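# Move foam block from desk to recessed far shelf

## Task

Pick up the small foam block lying on the desk and set it down on one of the shelves in the shelving section at the far end of the aisle, the section that is set back deeper than its neighbours. The block must rest on the shelf surface itself, not on top of a carton. The task fails if the robot tips over or is left leaning.

## Robot and tools

ROBOT. A Hello Robot Stretch 4 with a single arm: an omni-wheel base, a lift that rides up a mast, and an arm that telescopes forward, with a wrist (yaw, pitch, roll) and a two-finger gripper. It stands about 1.6 m tall, and the base rim lies within 0.23 m of the base origin. A loose object may occasionally get nudged by something outside the robot's control.

FRAMES. All positions are in metres. Base frame: origin on the floor below the base centre, x forward, y left, z up. hand_pose is reported in this frame and marks a point between the open fingertips, though the printed value may be slightly off. The odometry frame is the base frame as it stood when the scene began. base_odometry counts only wheel rotation, so slip shows up as travel. Its heading is in rad, left positive, from -3.142 to 3.142.

move. This sends one action. blocking must always be false; true or omitted gets refused. The call comes back in about 0.5 s while the robot keeps going. An action contains base, joints or both, and may add speeds, pace and contact_limits. Alternatively it is end_of_arm alone: {"end_of_arm": "enable_torque"} turns limp wrist or gripper motors back on, and they hold in place. The motions start together and may finish at different times. If a later move names a joint or the base, it replaces only that target, and everything else keeps running.
- base: a relative offset from where the base last reported itself (or from its current spot if a move was still running). It takes exactly one key, except that translate_m and strafe_m may be paired, giving a straight diagonal drive with no turning. translate_m: metres, forward positive, -2 to 2. strafe_m: metres, left positive, -2 to 2. rotate_rad: radians, counter-clockwise seen from above, -3.2 to 3.2.
- joints: absolute targets keyed by name, one value per joint. lift_m 0 to 1.2. arm_m 0 to 0.55 (extension). wrist_yaw_rad -1.134 to 4.276 (0 is forward, left positive, 3.14 is folded back, and above 3.4 it may hit the arm). wrist_pitch_rad -1.117 to 4.259 (0 is level, 1.57 points down). wrist_roll_rad -1.117 to 4.259 (0 keeps the fingers level, positive is clockwise seen from behind). gripper_m -0.038 to 0.141, the fingertip gap, off by up to 0.015; at -0.02 and below the fingers press together. A target out of range is clipped and the result reports it. Done tolerances: ±0.004 for lift, arm and gripper, ±0.02 for the wrist joints.
- pace: "slow", "default", "fast" or "max". Base speeds are 0.1/0.3/0.4/0.6 m/s and 1/2/3/4 rad/s, lift 0.15 to 0.5 m/s, arm 0.1 to 0.7 m/s, wrist always 1.82 rad/s. When the lift is above 0.2 it caps base speed, down to 0.3 m/s and 1 rad/s at 1.2.
- speeds: per-joint top speed that replaces pace (not gripper_m).
- contact_limits: from 0 (lightest) to 1, for arm_m, lift_m, translate_m, strafe_m and rotate_rad, each given only next to its own command. Default is 0.5. Even at 0 the arm halts only after roughly 15 to 40 N, so for a light touch use 0 and aim 1 to 3 mm beyond contact. A base limit carries over until the next base action. When lifting a load, keep the lift limit at 0.15 or above for 1 kg.
- cameras: a list drawn from head_camera, head_left_camera, head_right_camera, wrist_camera or all. Omitting it gives all, and [] gives none. No action simply returns the state.
No action runs past 14 to 15 s (time_out).

wait(seconds 0 to 10, cameras) lets the robot continue and returns the state, returning early once every motion is at rest. wait(0) shows the "earlier move" line. stop(cameras) brakes every running motion, which then holds as "stopped", and it re-brakes slack wheels. Its "stop:" line tells whether they are holding. zoom_image(camera, region [x0,y0,x1,y1] in pixels, at most 504x504) returns an enlarged view of the latest image. finished_scene(scene) ends the current scene using its number. The goal must stay met once the robot is released, and this cannot be undone.

RESULTS. "move" reads "done" or gives the worst status. base_status/joint_status: moving, done (for the base this means the wheels turned the full amount, slip included), off_target (may still be pushing), stopped, contact_stop (something held it back, and it goes slack), time_out (target dropped), limit_stop_at_own_body, limit_stop_at_tilt (lean above 6°, so lift, arm and wheels go slack), torque_fault (motor limp, needs enable_torque). Any stop you did not command, and any refused call, cancels the rest of that reply's move/wait/finished_scene calls. on_its_own lists what happened uncommanded; its "held at" value is the target, not the reading. lidar_m: 12 ranges in 30° sectors, starting straight ahead and going counter-clockwise (4th left, 7th behind, 10th right). "-" means nothing seen or closer than 0.25 m. It covers 0.15 m up to robot height, so table tops register. wrist_depth_mm: a 7x7 grid of depths, 100 to 2000 mm. turned_by_wheels vs turned_by_imu: a gap above about 0.1 rad over one move means slip or a collision. base_tilt in degrees (±3° bias). motor_effort in % with the peak in brackets; servo_current in mA. Neither the gripper reading nor "done" proves a grasp. A rise in gripper current after closing to 0.015 or more points to a firm hold.

GRIPPING. Command a gap more than 0.015 below the object's width. About 0.06 below resists tugs. Fingertips pressed against a surface can jam.

AVOID. The wrist striking the base (gripper over the base with lift below about 0.2, or 0.45 when pointing down; tilt up combined with roll; yaw+pitch below about -1.1; with the wrist folded back, even a small tilt or roll). Driving or turning fast while carrying over 1 kg with the arm past 0.2. Hard pushes, drops and letting go of objects that are still moving. Slack lifts sag. Slack wheels can roll.

CALIBRATION. The head_camera is pinhole 420x560, the head_left/right cameras are fisheye 420x672, and the wrist_camera is pinhole 616x392. T_world_to_cam maps the base frame to the camera frame. Poses follow from the joint readings, so a camera at the end of the arm can carry larger errors.

Each tool is called after "Call:" in YAML: its name, and indented under it one key for each argument.

## Session

Call:
move:

Scene clock: 0.00 s.
base_odometry: x=+0.000 y=+0.000 heading=+0.000
turned_by_wheels: +0.000
turned_by_imu: +0.000
base_tilt: forward=+0.4 right=+1.5
lidar_m: 1.23 1.23 1.41 2.40 1.42 1.83 2.96 2.95 1.60 1.35 1.35 1.48
base_status: not commanded
joint_positions: lift_m=+0.140 arm_m=+0.002 wrist_yaw_rad=+3.046 wrist_pitch_rad=+0.002 wrist_roll_rad=+0.000 gripper_m=+0.056
joint_status: not commanded
measured_speeds: all 0
motor_effort: lift_m=+20 arm_m=-4 wheel_0=+0 wheel_1=+0 wheel_2=+0
servo_current: wrist_yaw_rad=33 wrist_pitch_rad=33 wrist_roll_rad=26 gripper_m=46
hand_pose: x=-0.1056 y=+0.1144 z=+0.3181 quat_wxyz=(+0.048, -0.001, +0.000, +0.999) (m; base frame)
wrist_depth_mm: 136 139 - - - - - / 114 140 - - - - - / 123 150 - - - - - / 137 192 - - - - - / - - - - - 1921 - / 1118 1138 196 1008 1078 1205 1205 / 798 723 831 152 759 866 854
pictures: head_camera, head_left_camera, head_right_camera, wrist_camera

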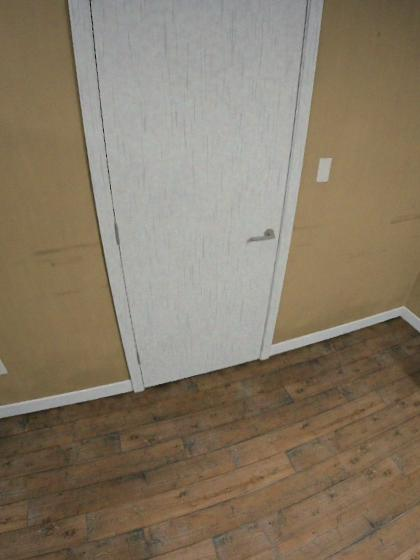

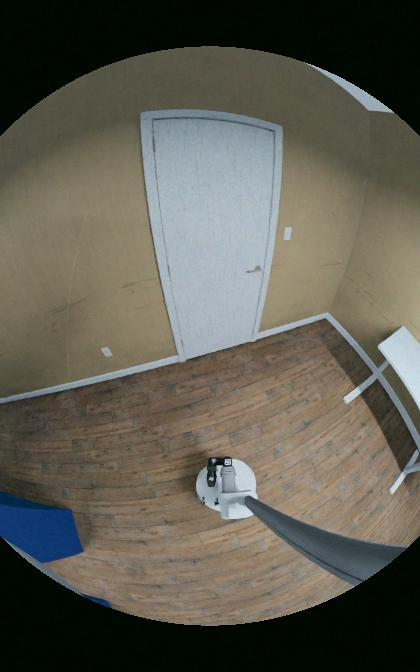

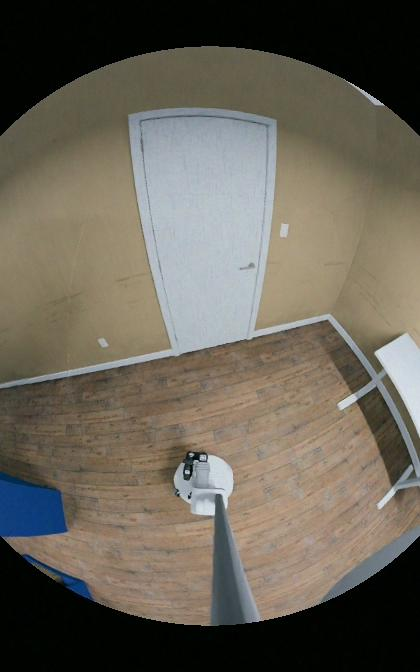

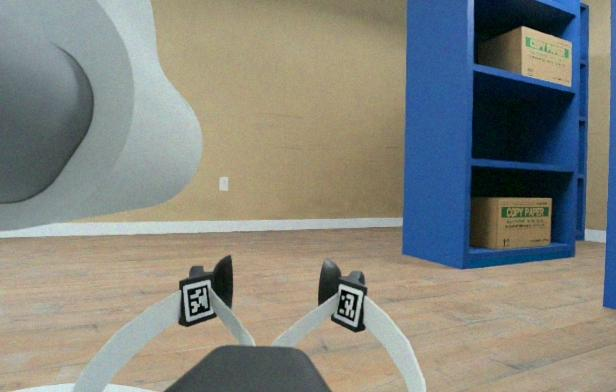

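Call:
move:
  base: {"rotate_rad": -1.6}
  joints: {"lift_m": 0.85, "wrist_yaw_rad": 0, "gripper_m": 0.1}
  pace: "fast"
  blocking: false
  cameras: []

Call:
wait:
  seconds: 3

Scene clock: 5.00 s.
move: moving
base_odometry: x=+0.000 y=+0.000 heading=-0.392
turned_by_wheels: -0.392
turned_by_imu: -0.386
base_tilt: forward=+0.4 right=+1.4
lidar_m: 1.37 1.22 1.27 1.57 1.41 1.46 1.86 2.94 2.97 1.48 1.32 1.37
base_status: rotate_rad moving
joint_positions: lift_m=+0.206 arm_m=+0.002 wrist_yaw_rad=+2.394 wrist_pitch_rad=+0.002 wrist_roll_rad=+0.000 gripper_m=+0.076
joint_status: lift_m moving; wrist_yaw_rad moving; gripper_m moving
measured_speeds: translate_m=+0.001 strafe_m=-0.001 rotate_rad=-1.484 lift_m=+0.248 arm_m=+0.000 wrist_yaw_rad=-1.816 wrist_pitch_rad=+0.000 wrist_roll_rad=+0.000
motor_effort: lift_m=+28(28) arm_m=-4(4) wheel_0=+7(8) wheel_1=+9(9) wheel_2=+9(10)
servo_current: wrist_yaw_rad=98(124) wrist_pitch_rad=39(52) wrist_roll_rad=26(33) gripper_m=72(111)
hand_pose: x=+0.0211 y=+0.2602 z=+0.3832 quat_wxyz=(+0.365, -0.001, +0.000, +0.931) (m; base frame)
wrist_depth_mm: - - - - - - - / - - - - - - - / - - - - - - - / - - - - - - - / 1863 - - 1576 - - - / 1281 1205 198 1336 195 1366 1397 / 917 778 960 149 854 931 976
pictures: none
No camera images: "cameras" was empty.

Scene clock: 7.37 s.
earlier move: done
base_odometry: x=+0.000 y=+0.000 heading=-1.600
turned_by_wheels: -1.208
turned_by_imu: -1.194
base_tilt: forward=+0.2 right=+1.3
lidar_m: 1.34 1.34 1.50 1.24 1.23 1.45 2.42 1.43 1.83 2.95 2.94 1.63
base_status: done
joint_positions: lift_m=+0.850 arm_m=+0.002 wrist_yaw_rad=+0.003 wrist_pitch_rad=+0.002 wrist_roll_rad=+0.000 gripper_m=+0.100
joint_status: all done
measured_speeds: all 0
motor_effort: lift_m=+24(28) arm_m=-4(4) wheel_0=+0(9) wheel_1=+0(10) wheel_2=-2(10)
servo_current: wrist_yaw_rad=39(124) wrist_pitch_rad=46(52) wrist_roll_rad=26(33) gripper_m=33(111)
hand_pose: x=+0.4619 y=-0.0864 z=+1.0273 quat_wxyz=(+1.000, +0.000, +0.001, +0.002) (m; base frame)
wrist_depth_mm: - - - - - - - / - - - - - - - / - - - - - - - / - - - - - - - / - - - - - - - / - 185 182 - 194 - - / - - - - - - -
wait: 2.37 of 3 s (the move ended)
pictures: head_camera, head_left_camera, head_right_camera, wrist_camera
camera_calibration:
wrist_camera: T_world_to_cam=[[-0.0444966, -0.998062, 0.0434965, -0.133144], [-0.0246502, -0.0424295, -0.998795, 1.08679], [0.998705, -0.0455152, -0.0227145, -0.212245], [0, 0, 0, 1]] pos_world=[0.232835, -0.0964349, 1.08645]

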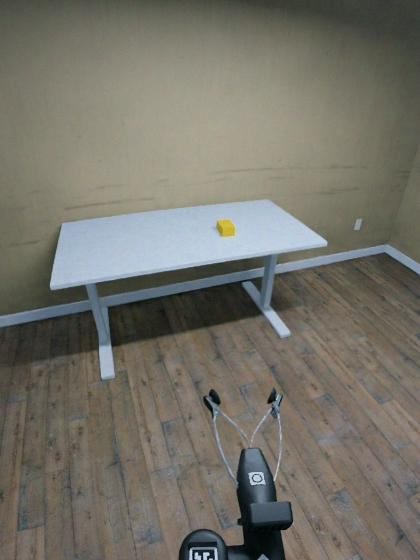

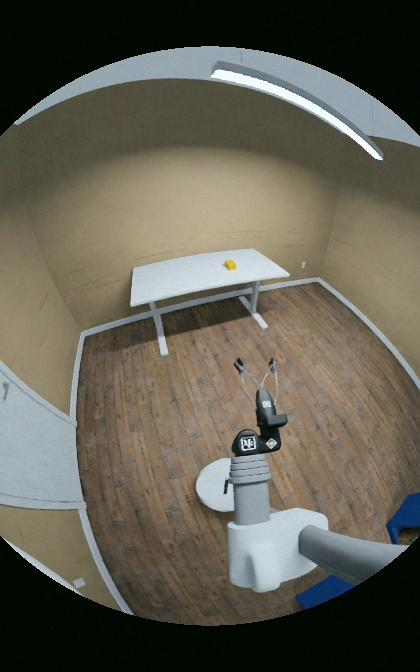

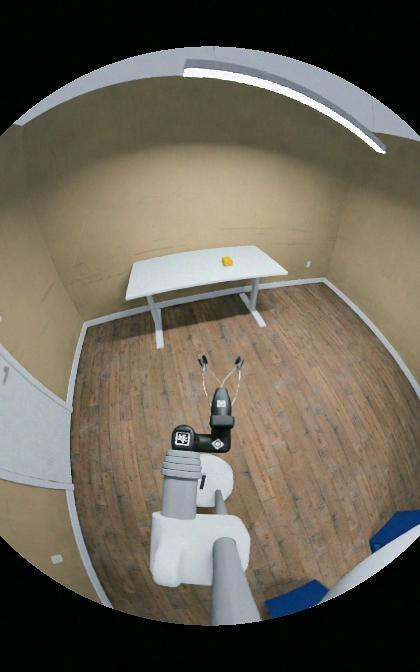

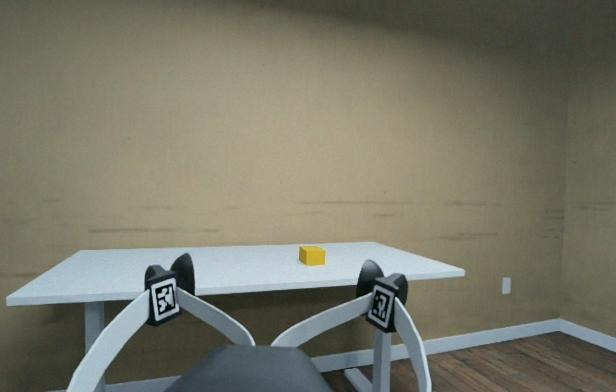

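Call:
move:
  base: {"translate_m": 0.75, "strafe_m": -0.08}
  joints: {"wrist_pitch_rad": 0.5}
  pace: "fast"
  blocking: false
  cameras: []

Call:
wait:
  seconds: 5
  cameras: ["head_camera","wrist_camera"]

Scene clock: 25.17 s.
move: moving
base_odometry: x=-0.006 y=-0.044 heading=-1.600
turned_by_wheels: +0.000
turned_by_imu: -0.001
base_tilt: forward=+0.2 right=+1.3
lidar_m: 1.31 1.28 1.54 1.26 1.26 1.44 2.40 1.46 1.86 2.93 2.93 1.57
base_status: translate_m moving; strafe_m moving
joint_positions: lift_m=+0.850 arm_m=+0.002 wrist_yaw_rad=+0.003 wrist_pitch_rad=+0.495 wrist_roll_rad=+0.000 gripper_m=+0.100
joint_status: wrist_pitch_rad moving
measured_speeds: translate_m=+0.165 strafe_m=-0.018 rotate_rad=-0.007 lift_m=+0.000 arm_m=+0.000 wrist_yaw_rad=+0.000 wrist_pitch_rad=+0.259 wrist_roll_rad=+0.000
motor_effort: lift_m=+24(24) arm_m=-4(4) wheel_0=+8(9) wheel_1=+4(7) wheel_2=-10(11)
servo_current: wrist_yaw_rad=33(46) wrist_pitch_rad=59(78) wrist_roll_rad=33(33) gripper_m=46(52)
hand_pose: x=+0.4272 y=-0.0866 z=+0.8908 quat_wxyz=(+0.970, +0.000, +0.245, +0.002) (m; base frame)
wrist_depth_mm: - - - - - - - / - - - - - - - / - - - - - - - / - 1983 - - - - - / 1618 1708 1756 1756 1708 1808 1756 / 1366 196 215 1430 191 1464 1430 / 1182 1138 1229 140 1205 1205 1281
pictures: none
No camera images: "cameras" was empty.

Scene clock: 28.00 s.
earlier move: done
base_odometry: x=-0.102 y=-0.747 heading=-1.600
turned_by_wheels: +0.000
turned_by_imu: -0.001
base_tilt: forward=+0.3 right=+1.4
lidar_m: 0.66 0.66 0.75 1.58 1.53 1.78 2.14 2.09 2.38 2.65 2.63 0.76
base_status: done
joint_positions: lift_m=+0.850 arm_m=+0.002 wrist_yaw_rad=+0.003 wrist_pitch_rad=+0.500 wrist_roll_rad=+0.000 gripper_m=+0.100
joint_status: all done
measured_speeds: all 0
motor_effort: lift_m=+23(24) arm_m=-4(4) wheel_0=+0(9) wheel_1=+1(7) wheel_2=+1(13)
servo_current: wrist_yaw_rad=33(59) wrist_pitch_rad=39(78) wrist_roll_rad=26(33) gripper_m=52(59)
hand_pose: x=+0.4266 y=-0.0866 z=+0.8897 quat_wxyz=(+0.969, +0.000, +0.247, +0.002) (m; base frame)
wrist_depth_mm: - - - - - - - / - - - - - - - / - - - - - - - / - - - - - 1983 - / - - 1576 1618 1756 1756 1756 / 1336 222 214 1397 191 1430 1430 / 1182 1118 1229 141 1182 1182 1255
wait: 2.83 of 5 s (the move ended)
pictures: head_camera, wrist_camera
camera_calibration:
wrist_camera: T_world_to_cam=[[-0.0180645, -0.997965, 0.0611486, -0.155832], [-0.498448, -0.0440278, -0.865801, 1.03214], [0.866731, -0.0461197, -0.496639, 0.297835], [0, 0, 0, 1]] pos_world=[0.253511, -0.0963358, 1.05107]

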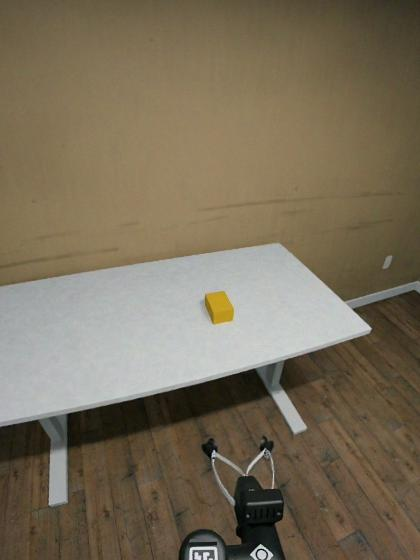

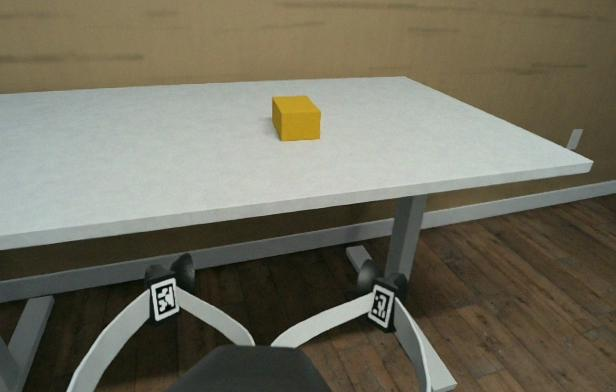

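Call:
move:
  base: {"translate_m": 0.3, "strafe_m": -0.016}
  joints: {"arm_m": 0.2, "lift_m": 0.78, "gripper_m": 0.135}
  blocking: false
  cameras: []

Call:
wait:
  seconds: 4
  cameras: ["head_camera","wrist_camera"]

Scene clock: 43.53 s.
move: moving
base_odometry: x=-0.104 y=-0.780 heading=-1.600
turned_by_wheels: +0.000
turned_by_imu: -0.001
base_tilt: forward=+0.4 right=+1.4
lidar_m: 0.63 0.63 0.73 1.58 1.54 1.79 2.14 2.12 2.41 2.63 2.62 0.76
base_status: translate_m moving; strafe_m moving
joint_positions: lift_m=+0.811 arm_m=+0.054 wrist_yaw_rad=+0.003 wrist_pitch_rad=+0.500 wrist_roll_rad=+0.000 gripper_m=+0.116
joint_status: lift_m moving; arm_m moving; gripper_m moving
measured_speeds: translate_m=+0.124 strafe_m=-0.007 rotate_rad=+0.001 lift_m=-0.141 arm_m=+0.198 wrist_yaw_rad=+0.000 wrist_pitch_rad=+0.000 wrist_roll_rad=+0.000
motor_effort: lift_m=+14(22) arm_m=+9(9) wheel_0=+6(7) wheel_1=+4(6) wheel_2=-7(9)
servo_current: wrist_yaw_rad=39(46) wrist_pitch_rad=39(59) wrist_roll_rad=33(33) gripper_m=104(104)
hand_pose: x=+0.4788 y=-0.0867 z=+0.8515 quat_wxyz=(+0.969, +0.000, +0.247, +0.001) (m; base frame)
wrist_depth_mm: - - - - - - - / - - - - - - - / - - - - - - - / - - - - - 1983 - / - - 1499 1576 1661 1661 1708 / 1281 1229 1229 1397 199 1397 1397 / 1118 1098 1182 151 1160 1182 1229
pictures: none
No camera images: "cameras" was empty.

Scene clock: 45.50 s.
earlier move: done
base_odometry: x=-0.126 y=-1.047 heading=-1.600
turned_by_wheels: +0.000
turned_by_imu: -0.001
base_tilt: forward=+0.4 right=+1.4
lidar_m: 0.38 0.39 0.44 0.79 1.64 1.88 2.39 2.38 3.05 2.52 0.86 0.49
base_status: done
joint_positions: lift_m=+0.780 arm_m=+0.200 wrist_yaw_rad=+0.003 wrist_pitch_rad=+0.500 wrist_roll_rad=+0.000 gripper_m=+0.135
joint_status: all done
measured_speeds: all 0
motor_effort: lift_m=+14(22) arm_m=+6(9) wheel_0=+2(8) wheel_1=+1(7) wheel_2=-1(12)
servo_current: wrist_yaw_rad=46(46) wrist_pitch_rad=39(59) wrist_roll_rad=33(39) gripper_m=46(104)
hand_pose: x=+0.6241 y=-0.0867 z=+0.8205 quat_wxyz=(+0.969, +0.000, +0.247, +0.001) (m; base frame)
wrist_depth_mm: - - - - - - - / - - - - - - - / - - - - - - - / - - 300 301 - - - / - - 274 286 - - - / - 187 177 - 195 - - / - - - - - - -
wait: 1.97 of 4 s (the move ended)
pictures: head_camera, wrist_camera
camera_calibration:
wrist_camera: T_world_to_cam=[[-0.0184233, -0.99796, 0.0611233, -0.147845], [-0.498459, -0.043827, -0.865805, 1.0707], [0.866717, -0.0464184, -0.496635, 0.0922621], [0, 0, 0, 1]] pos_world=[0.451012, -0.0963351, 0.981875]

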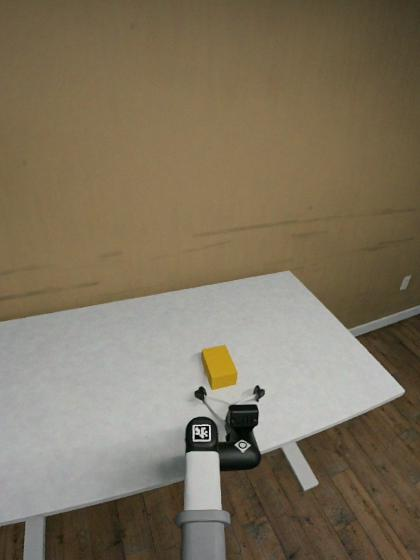

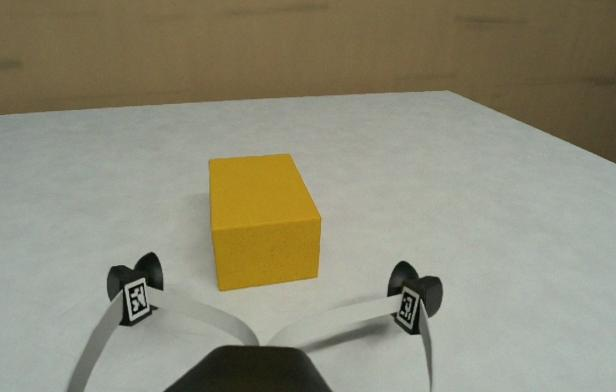

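Call:
move:
  base: {"strafe_m": -0.066}
  joints: {"wrist_yaw_rad": 0.24, "lift_m": 0.755}
  blocking: false
  cameras: []

Call:
wait:
  seconds: 3
  cameras: ["wrist_camera"]

Scene clock: 64.40 s.
move: moving
base_odometry: x=-0.164 y=-1.046 heading=-1.600
turned_by_wheels: +0.000
turned_by_imu: -0.001
base_tilt: forward=+0.3 right=+1.4
lidar_m: 0.40 0.39 0.46 0.78 1.71 1.94 2.39 2.36 3.00 2.51 2.48 0.46
base_status: strafe_m moving
joint_positions: lift_m=+0.756 arm_m=+0.200 wrist_yaw_rad=+0.236 wrist_pitch_rad=+0.500 wrist_roll_rad=+0.000 gripper_m=+0.135
joint_status: lift_m moving; wrist_yaw_rad moving
measured_speeds: translate_m=+0.001 strafe_m=-0.136 rotate_rad=-0.003 lift_m=-0.025 arm_m=+0.000 wrist_yaw_rad=+0.006 wrist_pitch_rad=+0.000 wrist_roll_rad=+0.000
motor_effort: lift_m=+13(14) arm_m=+6(6) wheel_0=+7(9) wheel_1=-6(10) wheel_2=+0(1)
servo_current: wrist_yaw_rad=26(104) wrist_pitch_rad=33(52) wrist_roll_rad=20(33) gripper_m=39(52)
hand_pose: x=+0.6373 y=-0.0257 z=+0.7962 quat_wxyz=(+0.962, -0.029, +0.245, +0.114) (m; base frame)
wrist_depth_mm: - - - - - - - / - - - - - - - / - - - 322 - - - / - - - 255 258 - - / - - - 257 253 - - / - 187 171 - 196 - - / - - - - - - -
pictures: none
No camera images: "cameras" was empty.

Scene clock: 65.13 s.
earlier move: done
base_odometry: x=-0.192 y=-1.045 heading=-1.600
turned_by_wheels: +0.000
turned_by_imu: +0.000
base_tilt: forward=+0.4 right=+1.3
lidar_m: 0.40 0.39 0.45 0.81 1.72 1.94 2.37 2.37 2.98 2.47 2.46 0.46
base_status: done
joint_positions: lift_m=+0.755 arm_m=+0.200 wrist_yaw_rad=+0.237 wrist_pitch_rad=+0.500 wrist_roll_rad=+0.000 gripper_m=+0.135
joint_status: all done
measured_speeds: all 0
motor_effort: lift_m=+14(15) arm_m=+6(6) wheel_0=+0(9) wheel_1=+0(10) wheel_2=+0(2)
servo_current: wrist_yaw_rad=39(104) wrist_pitch_rad=39(52) wrist_roll_rad=26(39) gripper_m=39(52)
hand_pose: x=+0.6373 y=-0.0257 z=+0.7955 quat_wxyz=(+0.962, -0.029, +0.245, +0.114) (m; base frame)
wrist_depth_mm: - - - - - - - / - - - - - - - / - - - 319 - - - / - - 253 254 - - - / - - 264 268 - - - / - 187 171 - 195 - - / - - - - - - -
wait: 0.73 of 3 s (the move ended)
pictures: wrist_camera
camera_calibration:
wrist_camera: T_world_to_cam=[[0.213082, -0.975123, 0.061081, -0.23215], [-0.47481, -0.157987, -0.865792, 1.04031], [0.853904, 0.155483, -0.496662, 0.0845659], [0, 0, 0, 1]] pos_world=[0.471206, -0.0751672, 0.956875]

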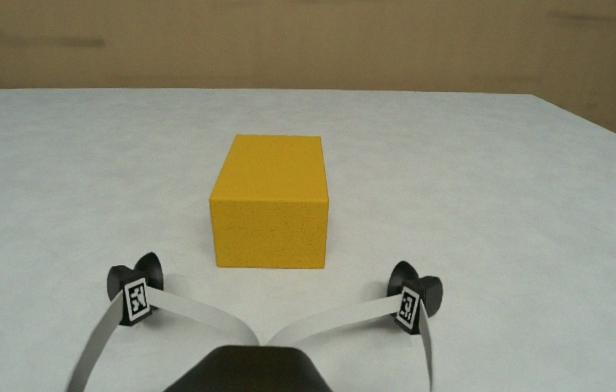

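Call:
move:
  base: {"translate_m": 0.122, "strafe_m": 0.028}
  blocking: false
  cameras: []

Call:
wait:
  seconds: 3
  cameras: ["wrist_camera"]

Call:
move:
  joints: {"gripper_m": 0.035}
  blocking: false
  cameras: []

Call:
wait:
  seconds: 2.5
  cameras: ["wrist_camera"]

Scene clock: 73.77 s.
move: moving
base_odometry: x=-0.186 y=-1.077 heading=-1.599
turned_by_wheels: +0.000
turned_by_imu: +0.000
base_tilt: forward=+0.2 right=+1.5
lidar_m: 0.37 0.37 0.42 0.76 1.73 1.96 2.40 2.39 2.99 2.47 0.82 0.44
base_status: translate_m moving; strafe_m moving
joint_positions: lift_m=+0.755 arm_m=+0.200 wrist_yaw_rad=+0.237 wrist_pitch_rad=+0.500 wrist_roll_rad=+0.000 gripper_m=+0.135
joint_status: not commanded
measured_speeds: translate_m=+0.123 strafe_m=+0.028 rotate_rad=+0.006 lift_m=+0.000 arm_m=+0.000 wrist_yaw_rad=+0.000 wrist_pitch_rad=+0.000 wrist_roll_rad=+0.000
motor_effort: lift_m=+13(14) arm_m=+6(6) wheel_0=+5(5) wheel_1=+6(8) wheel_2=-7(9)
servo_current: wrist_yaw_rad=33(46) wrist_pitch_rad=46(52) wrist_roll_rad=26(33) gripper_m=46(46)
hand_pose: x=+0.6373 y=-0.0257 z=+0.7955 quat_wxyz=(+0.962, -0.029, +0.245, +0.114) (m; base frame)
wrist_depth_mm: - - - - - - - / - - - - - - - / - - - 303 - - - / - - 249 252 - - - / - - 231 236 - - - / - 187 177 246 196 - - / - - - - - - -
pictures: none
No camera images: "cameras" was empty.

Scene clock: 74.93 s.
earlier move: done
base_odometry: x=-0.168 y=-1.167 heading=-1.599
turned_by_wheels: +0.000
turned_by_imu: +0.000
base_tilt: forward=+0.3 right=+1.4
lidar_m: 0.28 0.29 0.32 0.57 1.75 1.97 2.50 2.50 2.96 2.46 0.64 0.32
base_status: done
joint_positions: lift_m=+0.755 arm_m=+0.200 wrist_yaw_rad=+0.237 wrist_pitch_rad=+0.500 wrist_roll_rad=+0.000 gripper_m=+0.135
joint_status: not commanded
measured_speeds: all 0
motor_effort: lift_m=+14(14) arm_m=+6(6) wheel_0=+3(6) wheel_1=+1(8) wheel_2=+2(10)
servo_current: wrist_yaw_rad=39(46) wrist_pitch_rad=46(59) wrist_roll_rad=26(33) gripper_m=46(59)
hand_pose: x=+0.6373 y=-0.0256 z=+0.7955 quat_wxyz=(+0.962, -0.029, +0.245, +0.114) (m; base frame)
wrist_depth_mm: - - - - - - - / - - - - - - - / - - - - - - - / - - 249 251 - - - / - - 197 200 - - - / - 186 179 177 196 - - / - - 198 - - - -
wait: 1.17 of 3 s (the move ended)
pictures: wrist_camera
camera_calibration:
wrist_camera: T_world_to_cam=[[0.213339, -0.975062, 0.0611536, -0.232336], [-0.474738, -0.158172, -0.865797, 1.04027], [0.853879, 0.155677, -0.496644, 0.0845746], [0, 0, 0, 1]] pos_world=[0.471206, -0.0751677, 0.956875]

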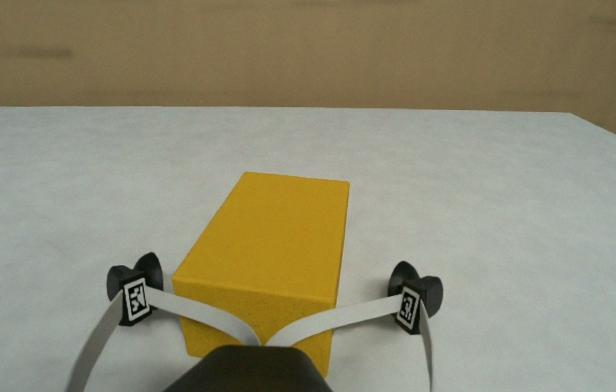

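Scene clock: 75.43 s.
move: moving
base_odometry: x=-0.168 y=-1.167 heading=-1.599
turned_by_wheels: +0.000
turned_by_imu: +0.000
base_tilt: forward=+0.2 right=+1.4
lidar_m: 0.28 0.27 0.31 0.55 1.74 1.99 2.49 2.50 2.94 2.46 0.63 0.34
base_status: not commanded
joint_positions: lift_m=+0.755 arm_m=+0.200 wrist_yaw_rad=+0.237 wrist_pitch_rad=+0.500 wrist_roll_rad=+0.000 gripper_m=+0.122
joint_status: gripper_m moving
measured_speeds: all 0
motor_effort: lift_m=+14(14) arm_m=+6(6) wheel_0=+3(3) wheel_1=+1(1) wheel_2=+2(2)
servo_current: wrist_yaw_rad=33(39) wrist_pitch_rad=39(46) wrist_roll_rad=33(33) gripper_m=91(98)
hand_pose: x=+0.6373 y=-0.0256 z=+0.7955 quat_wxyz=(+0.962, -0.029, +0.245, +0.114) (m; base frame)
wrist_depth_mm: - - - - - - - / - - - - - - - / - - - - - - - / - - 250 251 - - - / - - 196 199 - - - / - 189 179 177 194 - - / - - 198 - - - -
pictures: none
No camera images: "cameras" was empty.

Scene clock: 76.87 s.
earlier move: done
base_odometry: x=-0.168 y=-1.167 heading=-1.599
turned_by_wheels: +0.000
turned_by_imu: +0.000
base_tilt: forward=+0.3 right=+1.4
lidar_m: 0.26 0.29 0.35 0.57 1.75 2.00 2.50 2.51 2.96 2.46 0.61 0.34
base_status: not commanded
joint_positions: lift_m=+0.755 arm_m=+0.200 wrist_yaw_rad=+0.237 wrist_pitch_rad=+0.500 wrist_roll_rad=+0.000 gripper_m=+0.036
joint_status: all done
measured_speeds: all 0
motor_effort: lift_m=+14(14) arm_m=+6(6) wheel_0=+3(3) wheel_1=+1(1) wheel_2=+2(2)
servo_current: wrist_yaw_rad=33(46) wrist_pitch_rad=39(46) wrist_roll_rad=33(33) gripper_m=111(234)
hand_pose: x=+0.6373 y=-0.0256 z=+0.7955 quat_wxyz=(+0.962, -0.029, +0.246, +0.114) (m; base frame)
wrist_depth_mm: - - - - - - - / - - - - - - - / - - - - - - - / - - 236 236 - - - / - - 185 189 - - - / - 178 170 167 183 - - / - - - 150 - - -
wait: 1.43 of 2.5 s (the move ended)
pictures: wrist_camera
camera_calibration:
wrist_camera: T_world_to_cam=[[0.213273, -0.975076, 0.0611746, -0.232326], [-0.47487, -0.15818, -0.865724, 1.04026], [0.853823, 0.155586, -0.496769, 0.0847146], [0, 0, 0, 1]] pos_world=[0.471206, -0.0751675, 0.956875]

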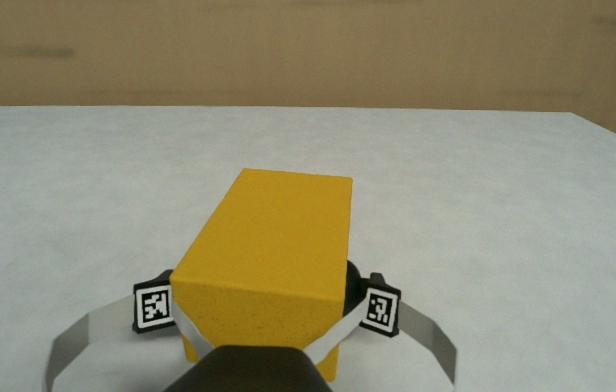

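Call:
move:
  joints: {"lift_m": 0.85}
  base: {"translate_m": -1.1}
  pace: "fast"
  blocking: false
  cameras: []

Call:
wait:
  seconds: 4.5
  cameras: ["wrist_camera"]

Call:
move:
  joints: {"arm_m": 0.0, "wrist_yaw_rad": 0}
  base: {"rotate_rad": 3.14}
  blocking: false
  cameras: []

Call:
wait:
  seconds: 5

Scene clock: 86.97 s.
move: moving
base_odometry: x=-0.166 y=-1.121 heading=-1.599
turned_by_wheels: +0.000
turned_by_imu: -0.001
base_tilt: forward=+0.4 right=+1.4
lidar_m: 0.32 0.31 0.38 0.64 1.73 1.96 2.47 2.43 3.00 2.48 0.74 0.39
base_status: translate_m moving
joint_positions: lift_m=+0.817 arm_m=+0.200 wrist_yaw_rad=+0.237 wrist_pitch_rad=+0.500 wrist_roll_rad=+0.000 gripper_m=+0.036
joint_status: lift_m moving
measured_speeds: translate_m=-0.179 strafe_m=+0.000 rotate_rad=+0.003 lift_m=+0.190 arm_m=+0.000 wrist_yaw_rad=+0.000 wrist_pitch_rad=+0.000 wrist_roll_rad=+0.000
motor_effort: lift_m=+25(28) arm_m=+6(6) wheel_0=-7(8) wheel_1=-8(8) wheel_2=+10(13)
servo_current: wrist_yaw_rad=39(46) wrist_pitch_rad=33(46) wrist_roll_rad=26(33) gripper_m=111(111)
hand_pose: x=+0.6372 y=-0.0256 z=+0.8572 quat_wxyz=(+0.962, -0.029, +0.246, +0.114) (m; base frame)
wrist_depth_mm: - - - - - - - / - - - - - - - / - - - - - - - / - - 236 237 - - - / - - 185 187 - - - / - 177 170 167 183 - - / - - - 149 - - -
pictures: none
No camera images: "cameras" was empty.

Scene clock: 90.60 s.
earlier move: done
base_odometry: x=-0.136 y=-0.068 heading=-1.599
turned_by_wheels: +0.000
turned_by_imu: -0.001
base_tilt: forward=+0.3 right=+1.3
lidar_m: 0.64 1.32 1.71 1.40 1.37 1.59 2.64 1.43 1.77 2.81 2.79 1.56
base_status: done
joint_positions: lift_m=+0.850 arm_m=+0.200 wrist_yaw_rad=+0.237 wrist_pitch_rad=+0.500 wrist_roll_rad=+0.000 gripper_m=+0.036
joint_status: all done
measured_speeds: all 0
motor_effort: lift_m=+24(28) arm_m=+6(6) wheel_0=-1(9) wheel_1=+0(8) wheel_2=-1(13)
servo_current: wrist_yaw_rad=33(46) wrist_pitch_rad=26(65) wrist_roll_rad=26(39) gripper_m=104(117)
hand_pose: x=+0.6372 y=-0.0256 z=+0.8895 quat_wxyz=(+0.962, -0.029, +0.246, +0.114) (m; base frame)
wrist_depth_mm: - - - - - - - / - - - - - - - / - - - - - 1464 - / - - 248 237 - - - / 1618 1618 186 188 1708 1708 1756 / 1336 183 170 166 185 1430 1464 / 1138 1160 182 150 1182 1160 1229
wait: 3.63 of 4.5 s (the move ended)
pictures: wrist_camera
camera_calibration:
wrist_camera: T_world_to_cam=[[0.213284, -0.975076, 0.0611265, -0.238037], [-0.475067, -0.158179, -0.865616, 1.12171], [0.85371, 0.155583, -0.496963, 0.131717], [0, 0, 0, 1]] pos_world=[0.471206, -0.0751675, 1.05098]

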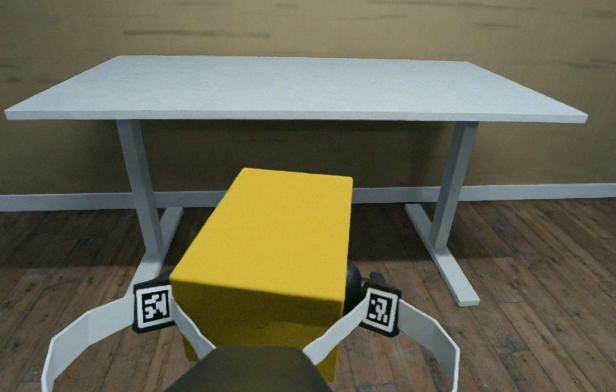

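Scene clock: 91.10 s.
move: moving
base_odometry: x=-0.136 y=-0.068 heading=-1.338
turned_by_wheels: +0.261
turned_by_imu: +0.257
base_tilt: forward=+0.4 right=+1.3
lidar_m: 1.32 1.36 1.48 1.38 1.46 1.91 1.45 1.50 1.95 2.78 2.86 1.39
base_status: rotate_rad moving
joint_positions: lift_m=+0.850 arm_m=+0.148 wrist_yaw_rad=+0.004 wrist_pitch_rad=+0.500 wrist_roll_rad=+0.000 gripper_m=+0.036
joint_status: arm_m moving; wrist_yaw_rad moving
joint sent to its limit — arm_m, lower limit.
measured_speeds: translate_m=+0.001 strafe_m=+0.000 rotate_rad=+0.997 lift_m=+0.000 arm_m=-0.198 wrist_yaw_rad=-0.005 wrist_pitch_rad=+0.000 wrist_roll_rad=+0.000
motor_effort: lift_m=+24(24) arm_m=-6(9) wheel_0=-6(9) wheel_1=-7(8) wheel_2=-7(8)
servo_current: wrist_yaw_rad=52(91) wrist_pitch_rad=39(52) wrist_roll_rad=26(33) gripper_m=104(117)
hand_pose: x=+0.5721 y=-0.0865 z=+0.8895 quat_wxyz=(+0.969, +0.000, +0.247, +0.002) (m; base frame)
wrist_depth_mm: - - - - - - - / - - - - - - - / - - - - - - - / - 1863 248 236 - - - / 1618 1661 185 187 1708 1756 1708 / 1336 187 170 166 183 1430 1430 / 1138 1138 182 150 1205 1160 1255
pictures: none
No camera images: "cameras" was empty.

Scene clock: 93.47 s.
earlier move: done
base_odometry: x=-0.136 y=-0.068 heading=+1.540
turned_by_wheels: +2.879
turned_by_imu: +2.842
base_tilt: forward=+0.3 right=+1.3
lidar_m: 0.47 1.43 1.79 2.83 2.81 1.65 1.33 1.31 1.75 1.38 1.36 1.58
base_status: done
joint_positions: lift_m=+0.850 arm_m=+0.002 wrist_yaw_rad=+0.003 wrist_pitch_rad=+0.500 wrist_roll_rad=+0.000 gripper_m=+0.036
joint_status: all done
joint sent to its limit — arm_m, lower limit.
measured_speeds: all 0
motor_effort: lift_m=+24(24) arm_m=-6(10) wheel_0=-3(9) wheel_1=+1(8) wheel_2=-2(9)
servo_current: wrist_yaw_rad=33(91) wrist_pitch_rad=33(52) wrist_roll_rad=26(33) gripper_m=111(117)
hand_pose: x=+0.4268 y=-0.0865 z=+0.8896 quat_wxyz=(+0.969, +0.000, +0.247, +0.002) (m; base frame)
wrist_depth_mm: - - - - - - - / - - - - - - - / - - - - - - - / - - - 236 - - - / - - 186 188 1756 1661 - / 1336 187 171 166 184 1464 1366 / 1138 1160 182 150 1182 1160 1229
wait: 2.37 of 5 s (the move ended)
pictures: head_camera, head_left_camera, head_right_camera, wrist_camera
camera_calibration:
wrist_camera: T_world_to_cam=[[-0.0179063, -0.997965, 0.0611941, -0.155909], [-0.498756, -0.0441297, -0.865618, 1.03208], [0.866557, -0.046021, -0.496951, 0.297908], [0, 0, 0, 1]] pos_world=[0.253811, -0.096336, 1.05098]

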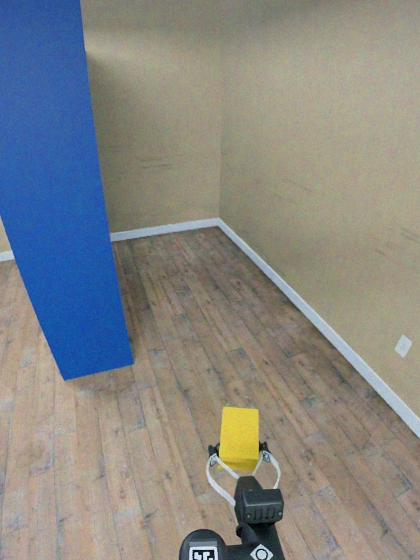

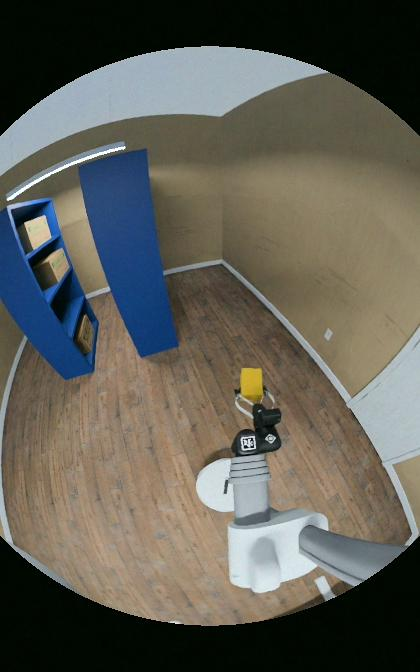

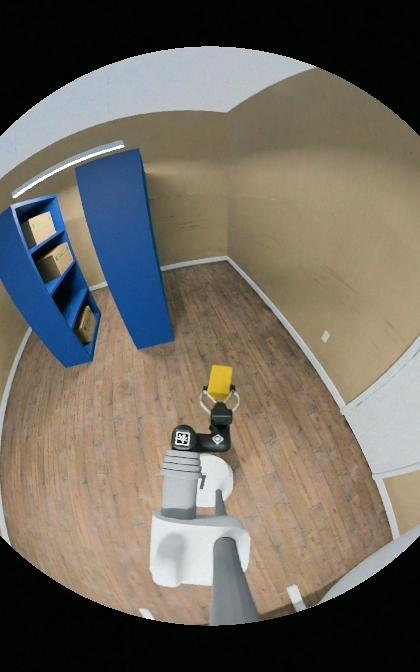

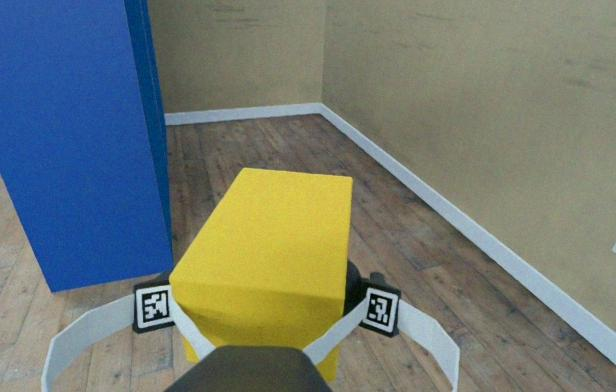

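Call:
move:
  base: {"rotate_rad": 0.31}
  blocking: false
  cameras: []

Call:
wait:
  seconds: 2
  cameras: []

Call:
move:
  base: {"strafe_m": 1.0}
  pace: "fast"
  blocking: false
  cameras: []

Call:
wait:
  seconds: 5

Scene clock: 122.27 s.
move: moving
base_odometry: x=-0.136 y=-0.068 heading=+1.774
turned_by_wheels: +0.234
turned_by_imu: +0.230
base_tilt: forward=+0.3 right=+1.4
lidar_m: 0.45 1.48 1.90 2.79 2.87 1.45 1.31 1.35 1.48 1.37 1.45 1.86
base_status: rotate_rad moving
joint_positions: lift_m=+0.850 arm_m=+0.002 wrist_yaw_rad=+0.003 wrist_pitch_rad=+0.500 wrist_roll_rad=+0.000 gripper_m=+0.036
joint_status: not commanded
measured_speeds: translate_m=+0.001 strafe_m=+0.001 rotate_rad=+0.581 lift_m=+0.000 arm_m=+0.000 wrist_yaw_rad=+0.000 wrist_pitch_rad=+0.000 wrist_roll_rad=+0.000
motor_effort: lift_m=+24(24) arm_m=-6(6) wheel_0=-4(8) wheel_1=-1(7) wheel_2=-3(8)
servo_current: wrist_yaw_rad=39(46) wrist_pitch_rad=46(52) wrist_roll_rad=26(33) gripper_m=104(111)
hand_pose: x=+0.4267 y=-0.0866 z=+0.8896 quat_wxyz=(+0.969, +0.000, +0.247, +0.001) (m; base frame)
wrist_depth_mm: - - - - - - - / - - - - - - - / - - - - - - - / 1921 - 235 237 - - - / 1618 1618 185 188 1756 1708 1618 / 1336 187 170 167 185 1464 1430 / 1160 1160 182 150 1205 1160 1255
pictures: none
No camera images: "cameras" was empty.

Scene clock: 122.83 s.
earlier move: done
base_odometry: x=-0.136 y=-0.068 heading=+1.850
turned_by_wheels: +0.076
turned_by_imu: +0.075
base_tilt: forward=+0.4 right=+1.3
lidar_m: 0.47 1.51 2.00 2.81 2.88 1.41 1.32 1.35 1.44 1.37 1.44 1.96
base_status: done
joint_positions: lift_m=+0.850 arm_m=+0.002 wrist_yaw_rad=+0.003 wrist_pitch_rad=+0.500 wrist_roll_rad=+0.000 gripper_m=+0.036
joint_status: not commanded
measured_speeds: all 0
motor_effort: lift_m=+24(24) arm_m=-6(6) wheel_0=-2(8) wheel_1=+0(7) wheel_2=-2(8)
servo_current: wrist_yaw_rad=39(46) wrist_pitch_rad=26(52) wrist_roll_rad=20(33) gripper_m=104(111)
hand_pose: x=+0.4267 y=-0.0866 z=+0.8896 quat_wxyz=(+0.969, +0.000, +0.247, +0.001) (m; base frame)
wrist_depth_mm: - - - - - - - / - - - - - - - / 1863 - - - - - - / 1756 - 235 236 - - 1983 / 1576 1661 185 188 1708 1756 1708 / 1336 187 170 166 184 1464 1464 / 1138 1160 182 150 1205 1160 1255
wait: 0.57 of 2 s (the move ended)
pictures: none
No camera images: "cameras" was empty.

Scene clock: 123.33 s.
move: moving
base_odometry: x=-0.185 y=-0.082 heading=+1.850
turned_by_wheels: +0.000
turned_by_imu: +0.000
base_tilt: forward=+0.5 right=+1.3
lidar_m: 0.46 1.75 2.00 2.76 2.86 1.39 1.33 1.38 1.50 1.43 1.51 2.01
base_status: strafe_m moving
joint_positions: lift_m=+0.850 arm_m=+0.002 wrist_yaw_rad=+0.003 wrist_pitch_rad=+0.500 wrist_roll_rad=+0.000 gripper_m=+0.036
joint_status: not commanded
measured_speeds: translate_m=+0.000 strafe_m=+0.193 rotate_rad=+0.003 lift_m=+0.000 arm_m=+0.000 wrist_yaw_rad=+0.000 wrist_pitch_rad=+0.000 wrist_roll_rad=+0.000
motor_effort: lift_m=+24(24) arm_m=-6(6) wheel_0=-10(11) wheel_1=+11(11) wheel_2=-1(1)
servo_current: wrist_yaw_rad=26(39) wrist_pitch_rad=33(39) wrist_roll_rad=26(33) gripper_m=104(117)
hand_pose: x=+0.4267 y=-0.0866 z=+0.8896 quat_wxyz=(+0.969, +0.000, +0.247, +0.001) (m; base frame)
wrist_depth_mm: - - - - - - - / - - - - - - - / 1863 - - - - - - / 1708 - 235 237 - - 1983 / 1537 1618 185 188 1708 1756 1756 / 1336 186 170 167 185 1499 1430 / 1160 1182 182 150 1205 1160 1229
pictures: none
No camera images: "cameras" was empty.

Scene clock: 126.63 s.
earlier move: done
base_odometry: x=-1.097 y=-0.344 heading=+1.850
turned_by_wheels: +0.000
turned_by_imu: +0.003
base_tilt: forward=+0.2 right=+1.4
lidar_m: 0.46 1.46 1.91 1.80 1.88 2.26 1.31 1.37 1.90 2.37 2.49 1.57
base_status: done
joint_positions: lift_m=+0.850 arm_m=+0.002 wrist_yaw_rad=+0.003 wrist_pitch_rad=+0.500 wrist_roll_rad=+0.000 gripper_m=+0.036
joint_status: not commanded
measured_speeds: all 0
motor_effort: lift_m=+24(24) arm_m=-6(6) wheel_0=+1(13) wheel_1=+0(12) wheel_2=+0(2)
servo_current: wrist_yaw_rad=39(46) wrist_pitch_rad=33(59) wrist_roll_rad=26(33) gripper_m=104(117)
hand_pose: x=+0.4267 y=-0.0866 z=+0.8896 quat_wxyz=(+0.969, +0.000, +0.247, +0.001) (m; base frame)
wrist_depth_mm: - - - - - - - / - - - - 1921 - - / - - - - - - - / - - 236 237 1921 - - / 1618 1661 185 188 1618 1576 1708 / 1336 187 170 167 183 1430 1430 / 1138 1160 182 149 1205 1160 1255
wait: 3.30 of 5 s (the move ended)
pictures: head_camera, head_left_camera, head_right_camera, wrist_camera
camera_calibration:
wrist_camera: T_world_to_cam=[[-0.0182653, -0.99796, 0.0611686, -0.155791], [-0.498767, -0.0439284, -0.865622, 1.03206], [0.866543, -0.0463197, -0.496948, 0.297965], [0, 0, 0, 1]] pos_world=[0.253711, -0.0963354, 1.05098]

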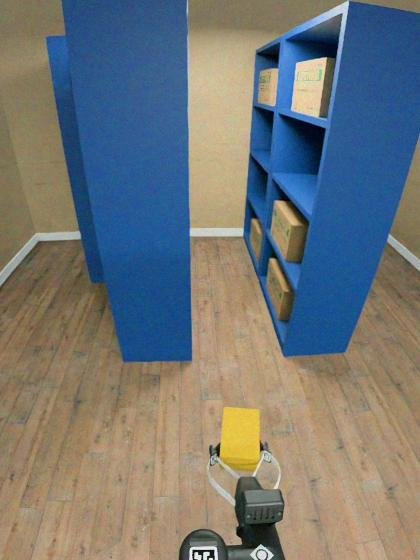

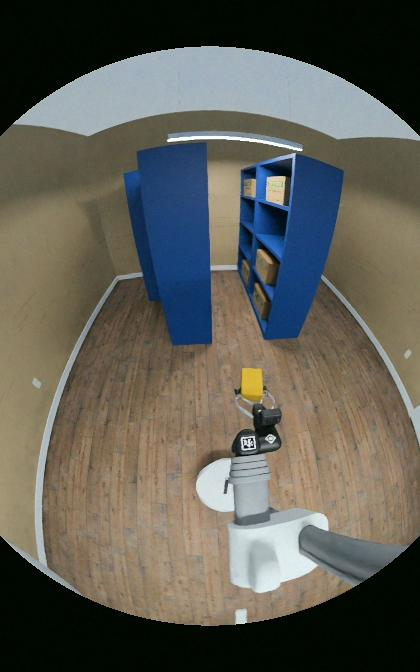

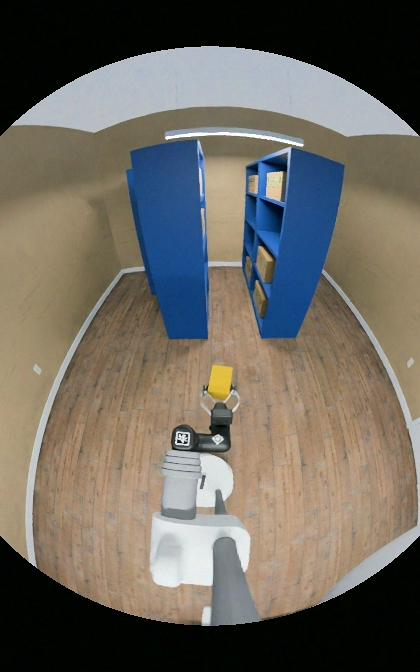

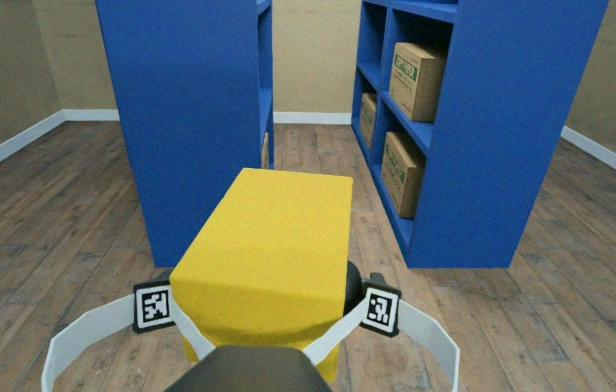

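Call:
move:
  base: {"translate_m": 0.95, "strafe_m": -0.25}
  pace: "fast"
  blocking: false
  cameras: []

Call:
wait:
  seconds: 5
  cameras: ["head_camera", "head_left_camera"]

Scene clock: 153.40 s.
move: moving
base_odometry: x=-1.098 y=-0.298 heading=+1.850
turned_by_wheels: +0.000
turned_by_imu: -0.001
base_tilt: forward=+0.4 right=+1.4
lidar_m: 0.45 1.42 1.92 1.82 1.89 2.31 1.37 1.41 2.00 2.36 2.44 1.47
base_status: translate_m moving; strafe_m moving
joint_positions: lift_m=+0.850 arm_m=+0.002 wrist_yaw_rad=+0.003 wrist_pitch_rad=+0.500 wrist_roll_rad=+0.000 gripper_m=+0.036
joint_status: not commanded
measured_speeds: translate_m=+0.168 strafe_m=-0.043 rotate_rad=+0.001 lift_m=+0.000 arm_m=+0.000 wrist_yaw_rad=+0.000 wrist_pitch_rad=+0.000 wrist_roll_rad=+0.000
motor_effort: lift_m=+24(24) arm_m=-6(6) wheel_0=+10(10) wheel_1=+4(6) wheel_2=-10(11)
servo_current: wrist_yaw_rad=46(46) wrist_pitch_rad=46(52) wrist_roll_rad=26(33) gripper_m=104(111)
hand_pose: x=+0.4267 y=-0.0866 z=+0.8896 quat_wxyz=(+0.969, +0.000, +0.247, +0.001) (m; base frame)
wrist_depth_mm: - - - - - - - / - - - - 1808 - - / - - - - - - - / - - 236 238 1808 - - / 1618 1618 185 187 1576 1576 1708 / 1336 187 170 167 185 1464 1464 / 1138 1160 182 150 1205 1160 1255
pictures: none
No camera images: "cameras" was empty.

Scene clock: 156.80 s.
earlier move: done
base_odometry: x=-1.119 y=+0.639 heading=+1.850
turned_by_wheels: +0.000
turned_by_imu: -0.002
base_tilt: forward=+0.4 right=+1.4
lidar_m: 0.45 0.55 0.68 2.09 2.17 2.90 3.06 2.39 2.24 2.11 0.73 0.58
base_status: done
joint_positions: lift_m=+0.850 arm_m=+0.002 wrist_yaw_rad=+0.003 wrist_pitch_rad=+0.500 wrist_roll_rad=+0.000 gripper_m=+0.036
joint_status: not commanded
measured_speeds: all 0
motor_effort: lift_m=+24(24) arm_m=-6(6) wheel_0=+1(10) wheel_1=+2(6) wheel_2=+1(12)
servo_current: wrist_yaw_rad=39(46) wrist_pitch_rad=39(59) wrist_roll_rad=26(33) gripper_m=111(111)
hand_pose: x=+0.4267 y=-0.0866 z=+0.8896 quat_wxyz=(+0.969, +0.000, +0.247, +0.001) (m; base frame)
wrist_depth_mm: 559 - - - - - - / - - - - 1025 904 303 / - - - - 878 707 304 / - - - 236 778 723 319 / - 1098 185 188 788 768 340 / - 187 170 166 183 - 364 / - 931 182 150 866 - -
wait: 3.40 of 5 s (the move ended)
pictures: head_camera, head_left_camera

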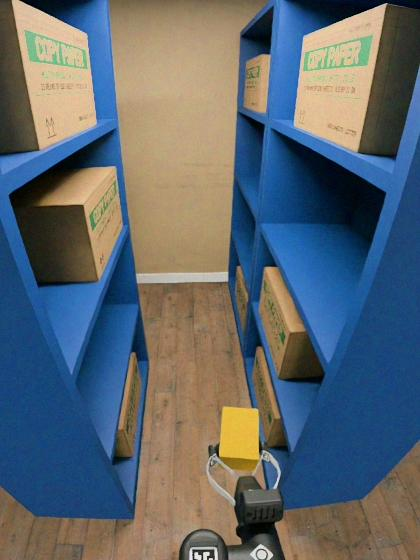

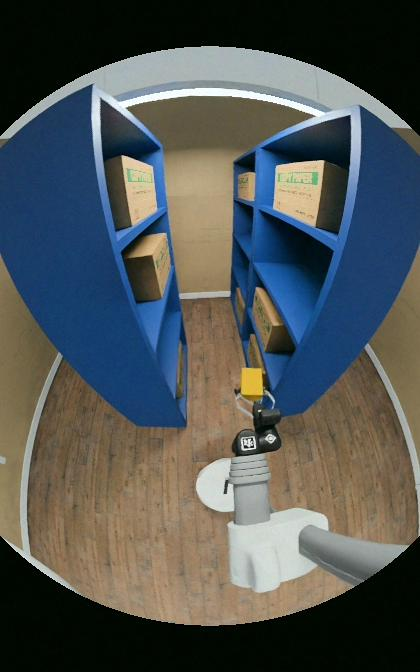

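Call:
move:
  base: {"translate_m": 1.5, "strafe_m": -0.01}
  blocking: false
  cameras: []

Call:
wait:
  seconds: 7
  cameras: ["head_camera", "head_left_camera","wrist_camera"]

Scene clock: 167.40 s.
move: moving
base_odometry: x=-1.128 y=+0.670 heading=+1.851
turned_by_wheels: +0.000
turned_by_imu: -0.001
base_tilt: forward=+0.3 right=+1.4
lidar_m: 0.47 0.53 0.63 2.09 2.18 2.91 3.13 2.42 2.23 2.11 0.69 0.55
base_status: translate_m moving; strafe_m moving
joint_positions: lift_m=+0.850 arm_m=+0.002 wrist_yaw_rad=+0.003 wrist_pitch_rad=+0.500 wrist_roll_rad=+0.000 gripper_m=+0.036
joint_status: not commanded
measured_speeds: translate_m=+0.123 strafe_m=+0.000 rotate_rad=+0.000 lift_m=+0.000 arm_m=+0.000 wrist_yaw_rad=+0.000 wrist_pitch_rad=+0.000 wrist_roll_rad=+0.000
motor_effort: lift_m=+24(24) arm_m=-6(6) wheel_0=+7(7) wheel_1=+4(6) wheel_2=-9(9)
servo_current: wrist_yaw_rad=39(46) wrist_pitch_rad=39(65) wrist_roll_rad=33(33) gripper_m=111(111)
hand_pose: x=+0.4267 y=-0.0866 z=+0.8896 quat_wxyz=(+0.969, +0.000, +0.247, +0.001) (m; base frame)
wrist_depth_mm: 574 - - 1983 - - - / - - - - 976 891 - / - - - - 820 707 294 / - - 1983 236 741 707 310 / - 1098 185 188 759 759 317 / - 186 170 166 183 362 347 / - 960 182 150 854 - -
pictures: none
No camera images: "cameras" was empty.

Scene clock: 173.40 s.
earlier move: done
base_odometry: x=-1.524 y=+2.083 heading=+1.851
turned_by_wheels: +0.000
turned_by_imu: -0.003
base_tilt: forward=+0.3 right=+1.3
lidar_m: 0.47 0.88 0.82 0.30 0.32 0.46 - 0.39 0.26 0.25 0.25 0.36
base_status: done
joint_positions: lift_m=+0.850 arm_m=+0.002 wrist_yaw_rad=+0.003 wrist_pitch_rad=+0.500 wrist_roll_rad=+0.000 gripper_m=+0.036
joint_status: not commanded
measured_speeds: all 0
motor_effort: lift_m=+24(24) arm_m=-6(6) wheel_0=+2(7) wheel_1=+0(7) wheel_2=+2(11)
servo_current: wrist_yaw_rad=33(46) wrist_pitch_rad=46(65) wrist_roll_rad=26(33) gripper_m=111(117)
hand_pose: x=+0.4267 y=-0.0866 z=+0.8896 quat_wxyz=(+0.969, +0.000, +0.247, +0.001) (m; base frame)
wrist_depth_mm: - - - - 521 530 549 / - - - - 591 336 274 / - - - - 640 634 220 / - - 235 237 683 691 691 / - - 184 188 - - - / - 177 170 167 183 - - / - - - 150 - - -
wait: 6.00 of 7 s (the move ended)
pictures: head_camera, head_left_camera, wrist_camera
camera_calibration:
wrist_camera: T_world_to_cam=[[-0.0182653, -0.99796, 0.0611686, -0.155791], [-0.498767, -0.0439284, -0.865622, 1.03206], [0.866543, -0.0463197, -0.496948, 0.297965], [0, 0, 0, 1]] pos_world=[0.253711, -0.0963354, 1.05098]

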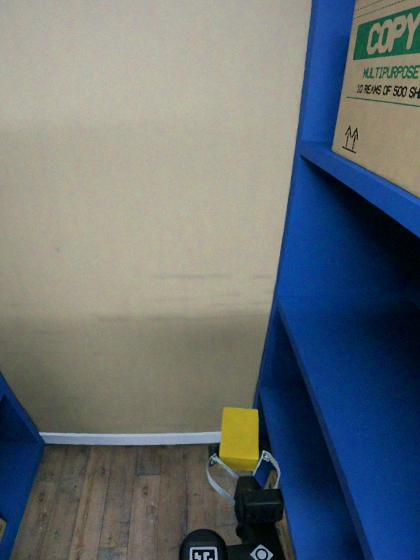

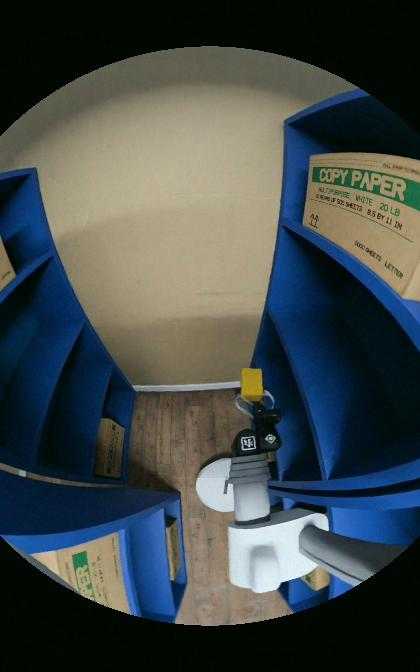

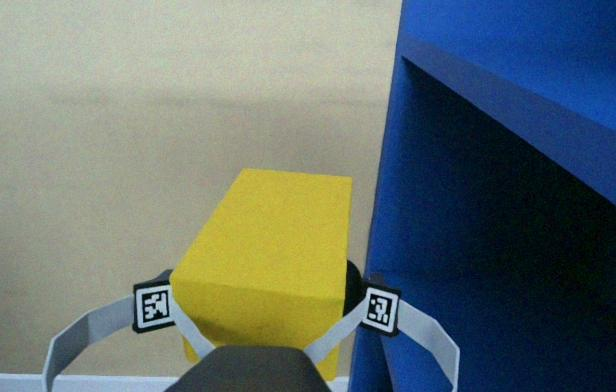

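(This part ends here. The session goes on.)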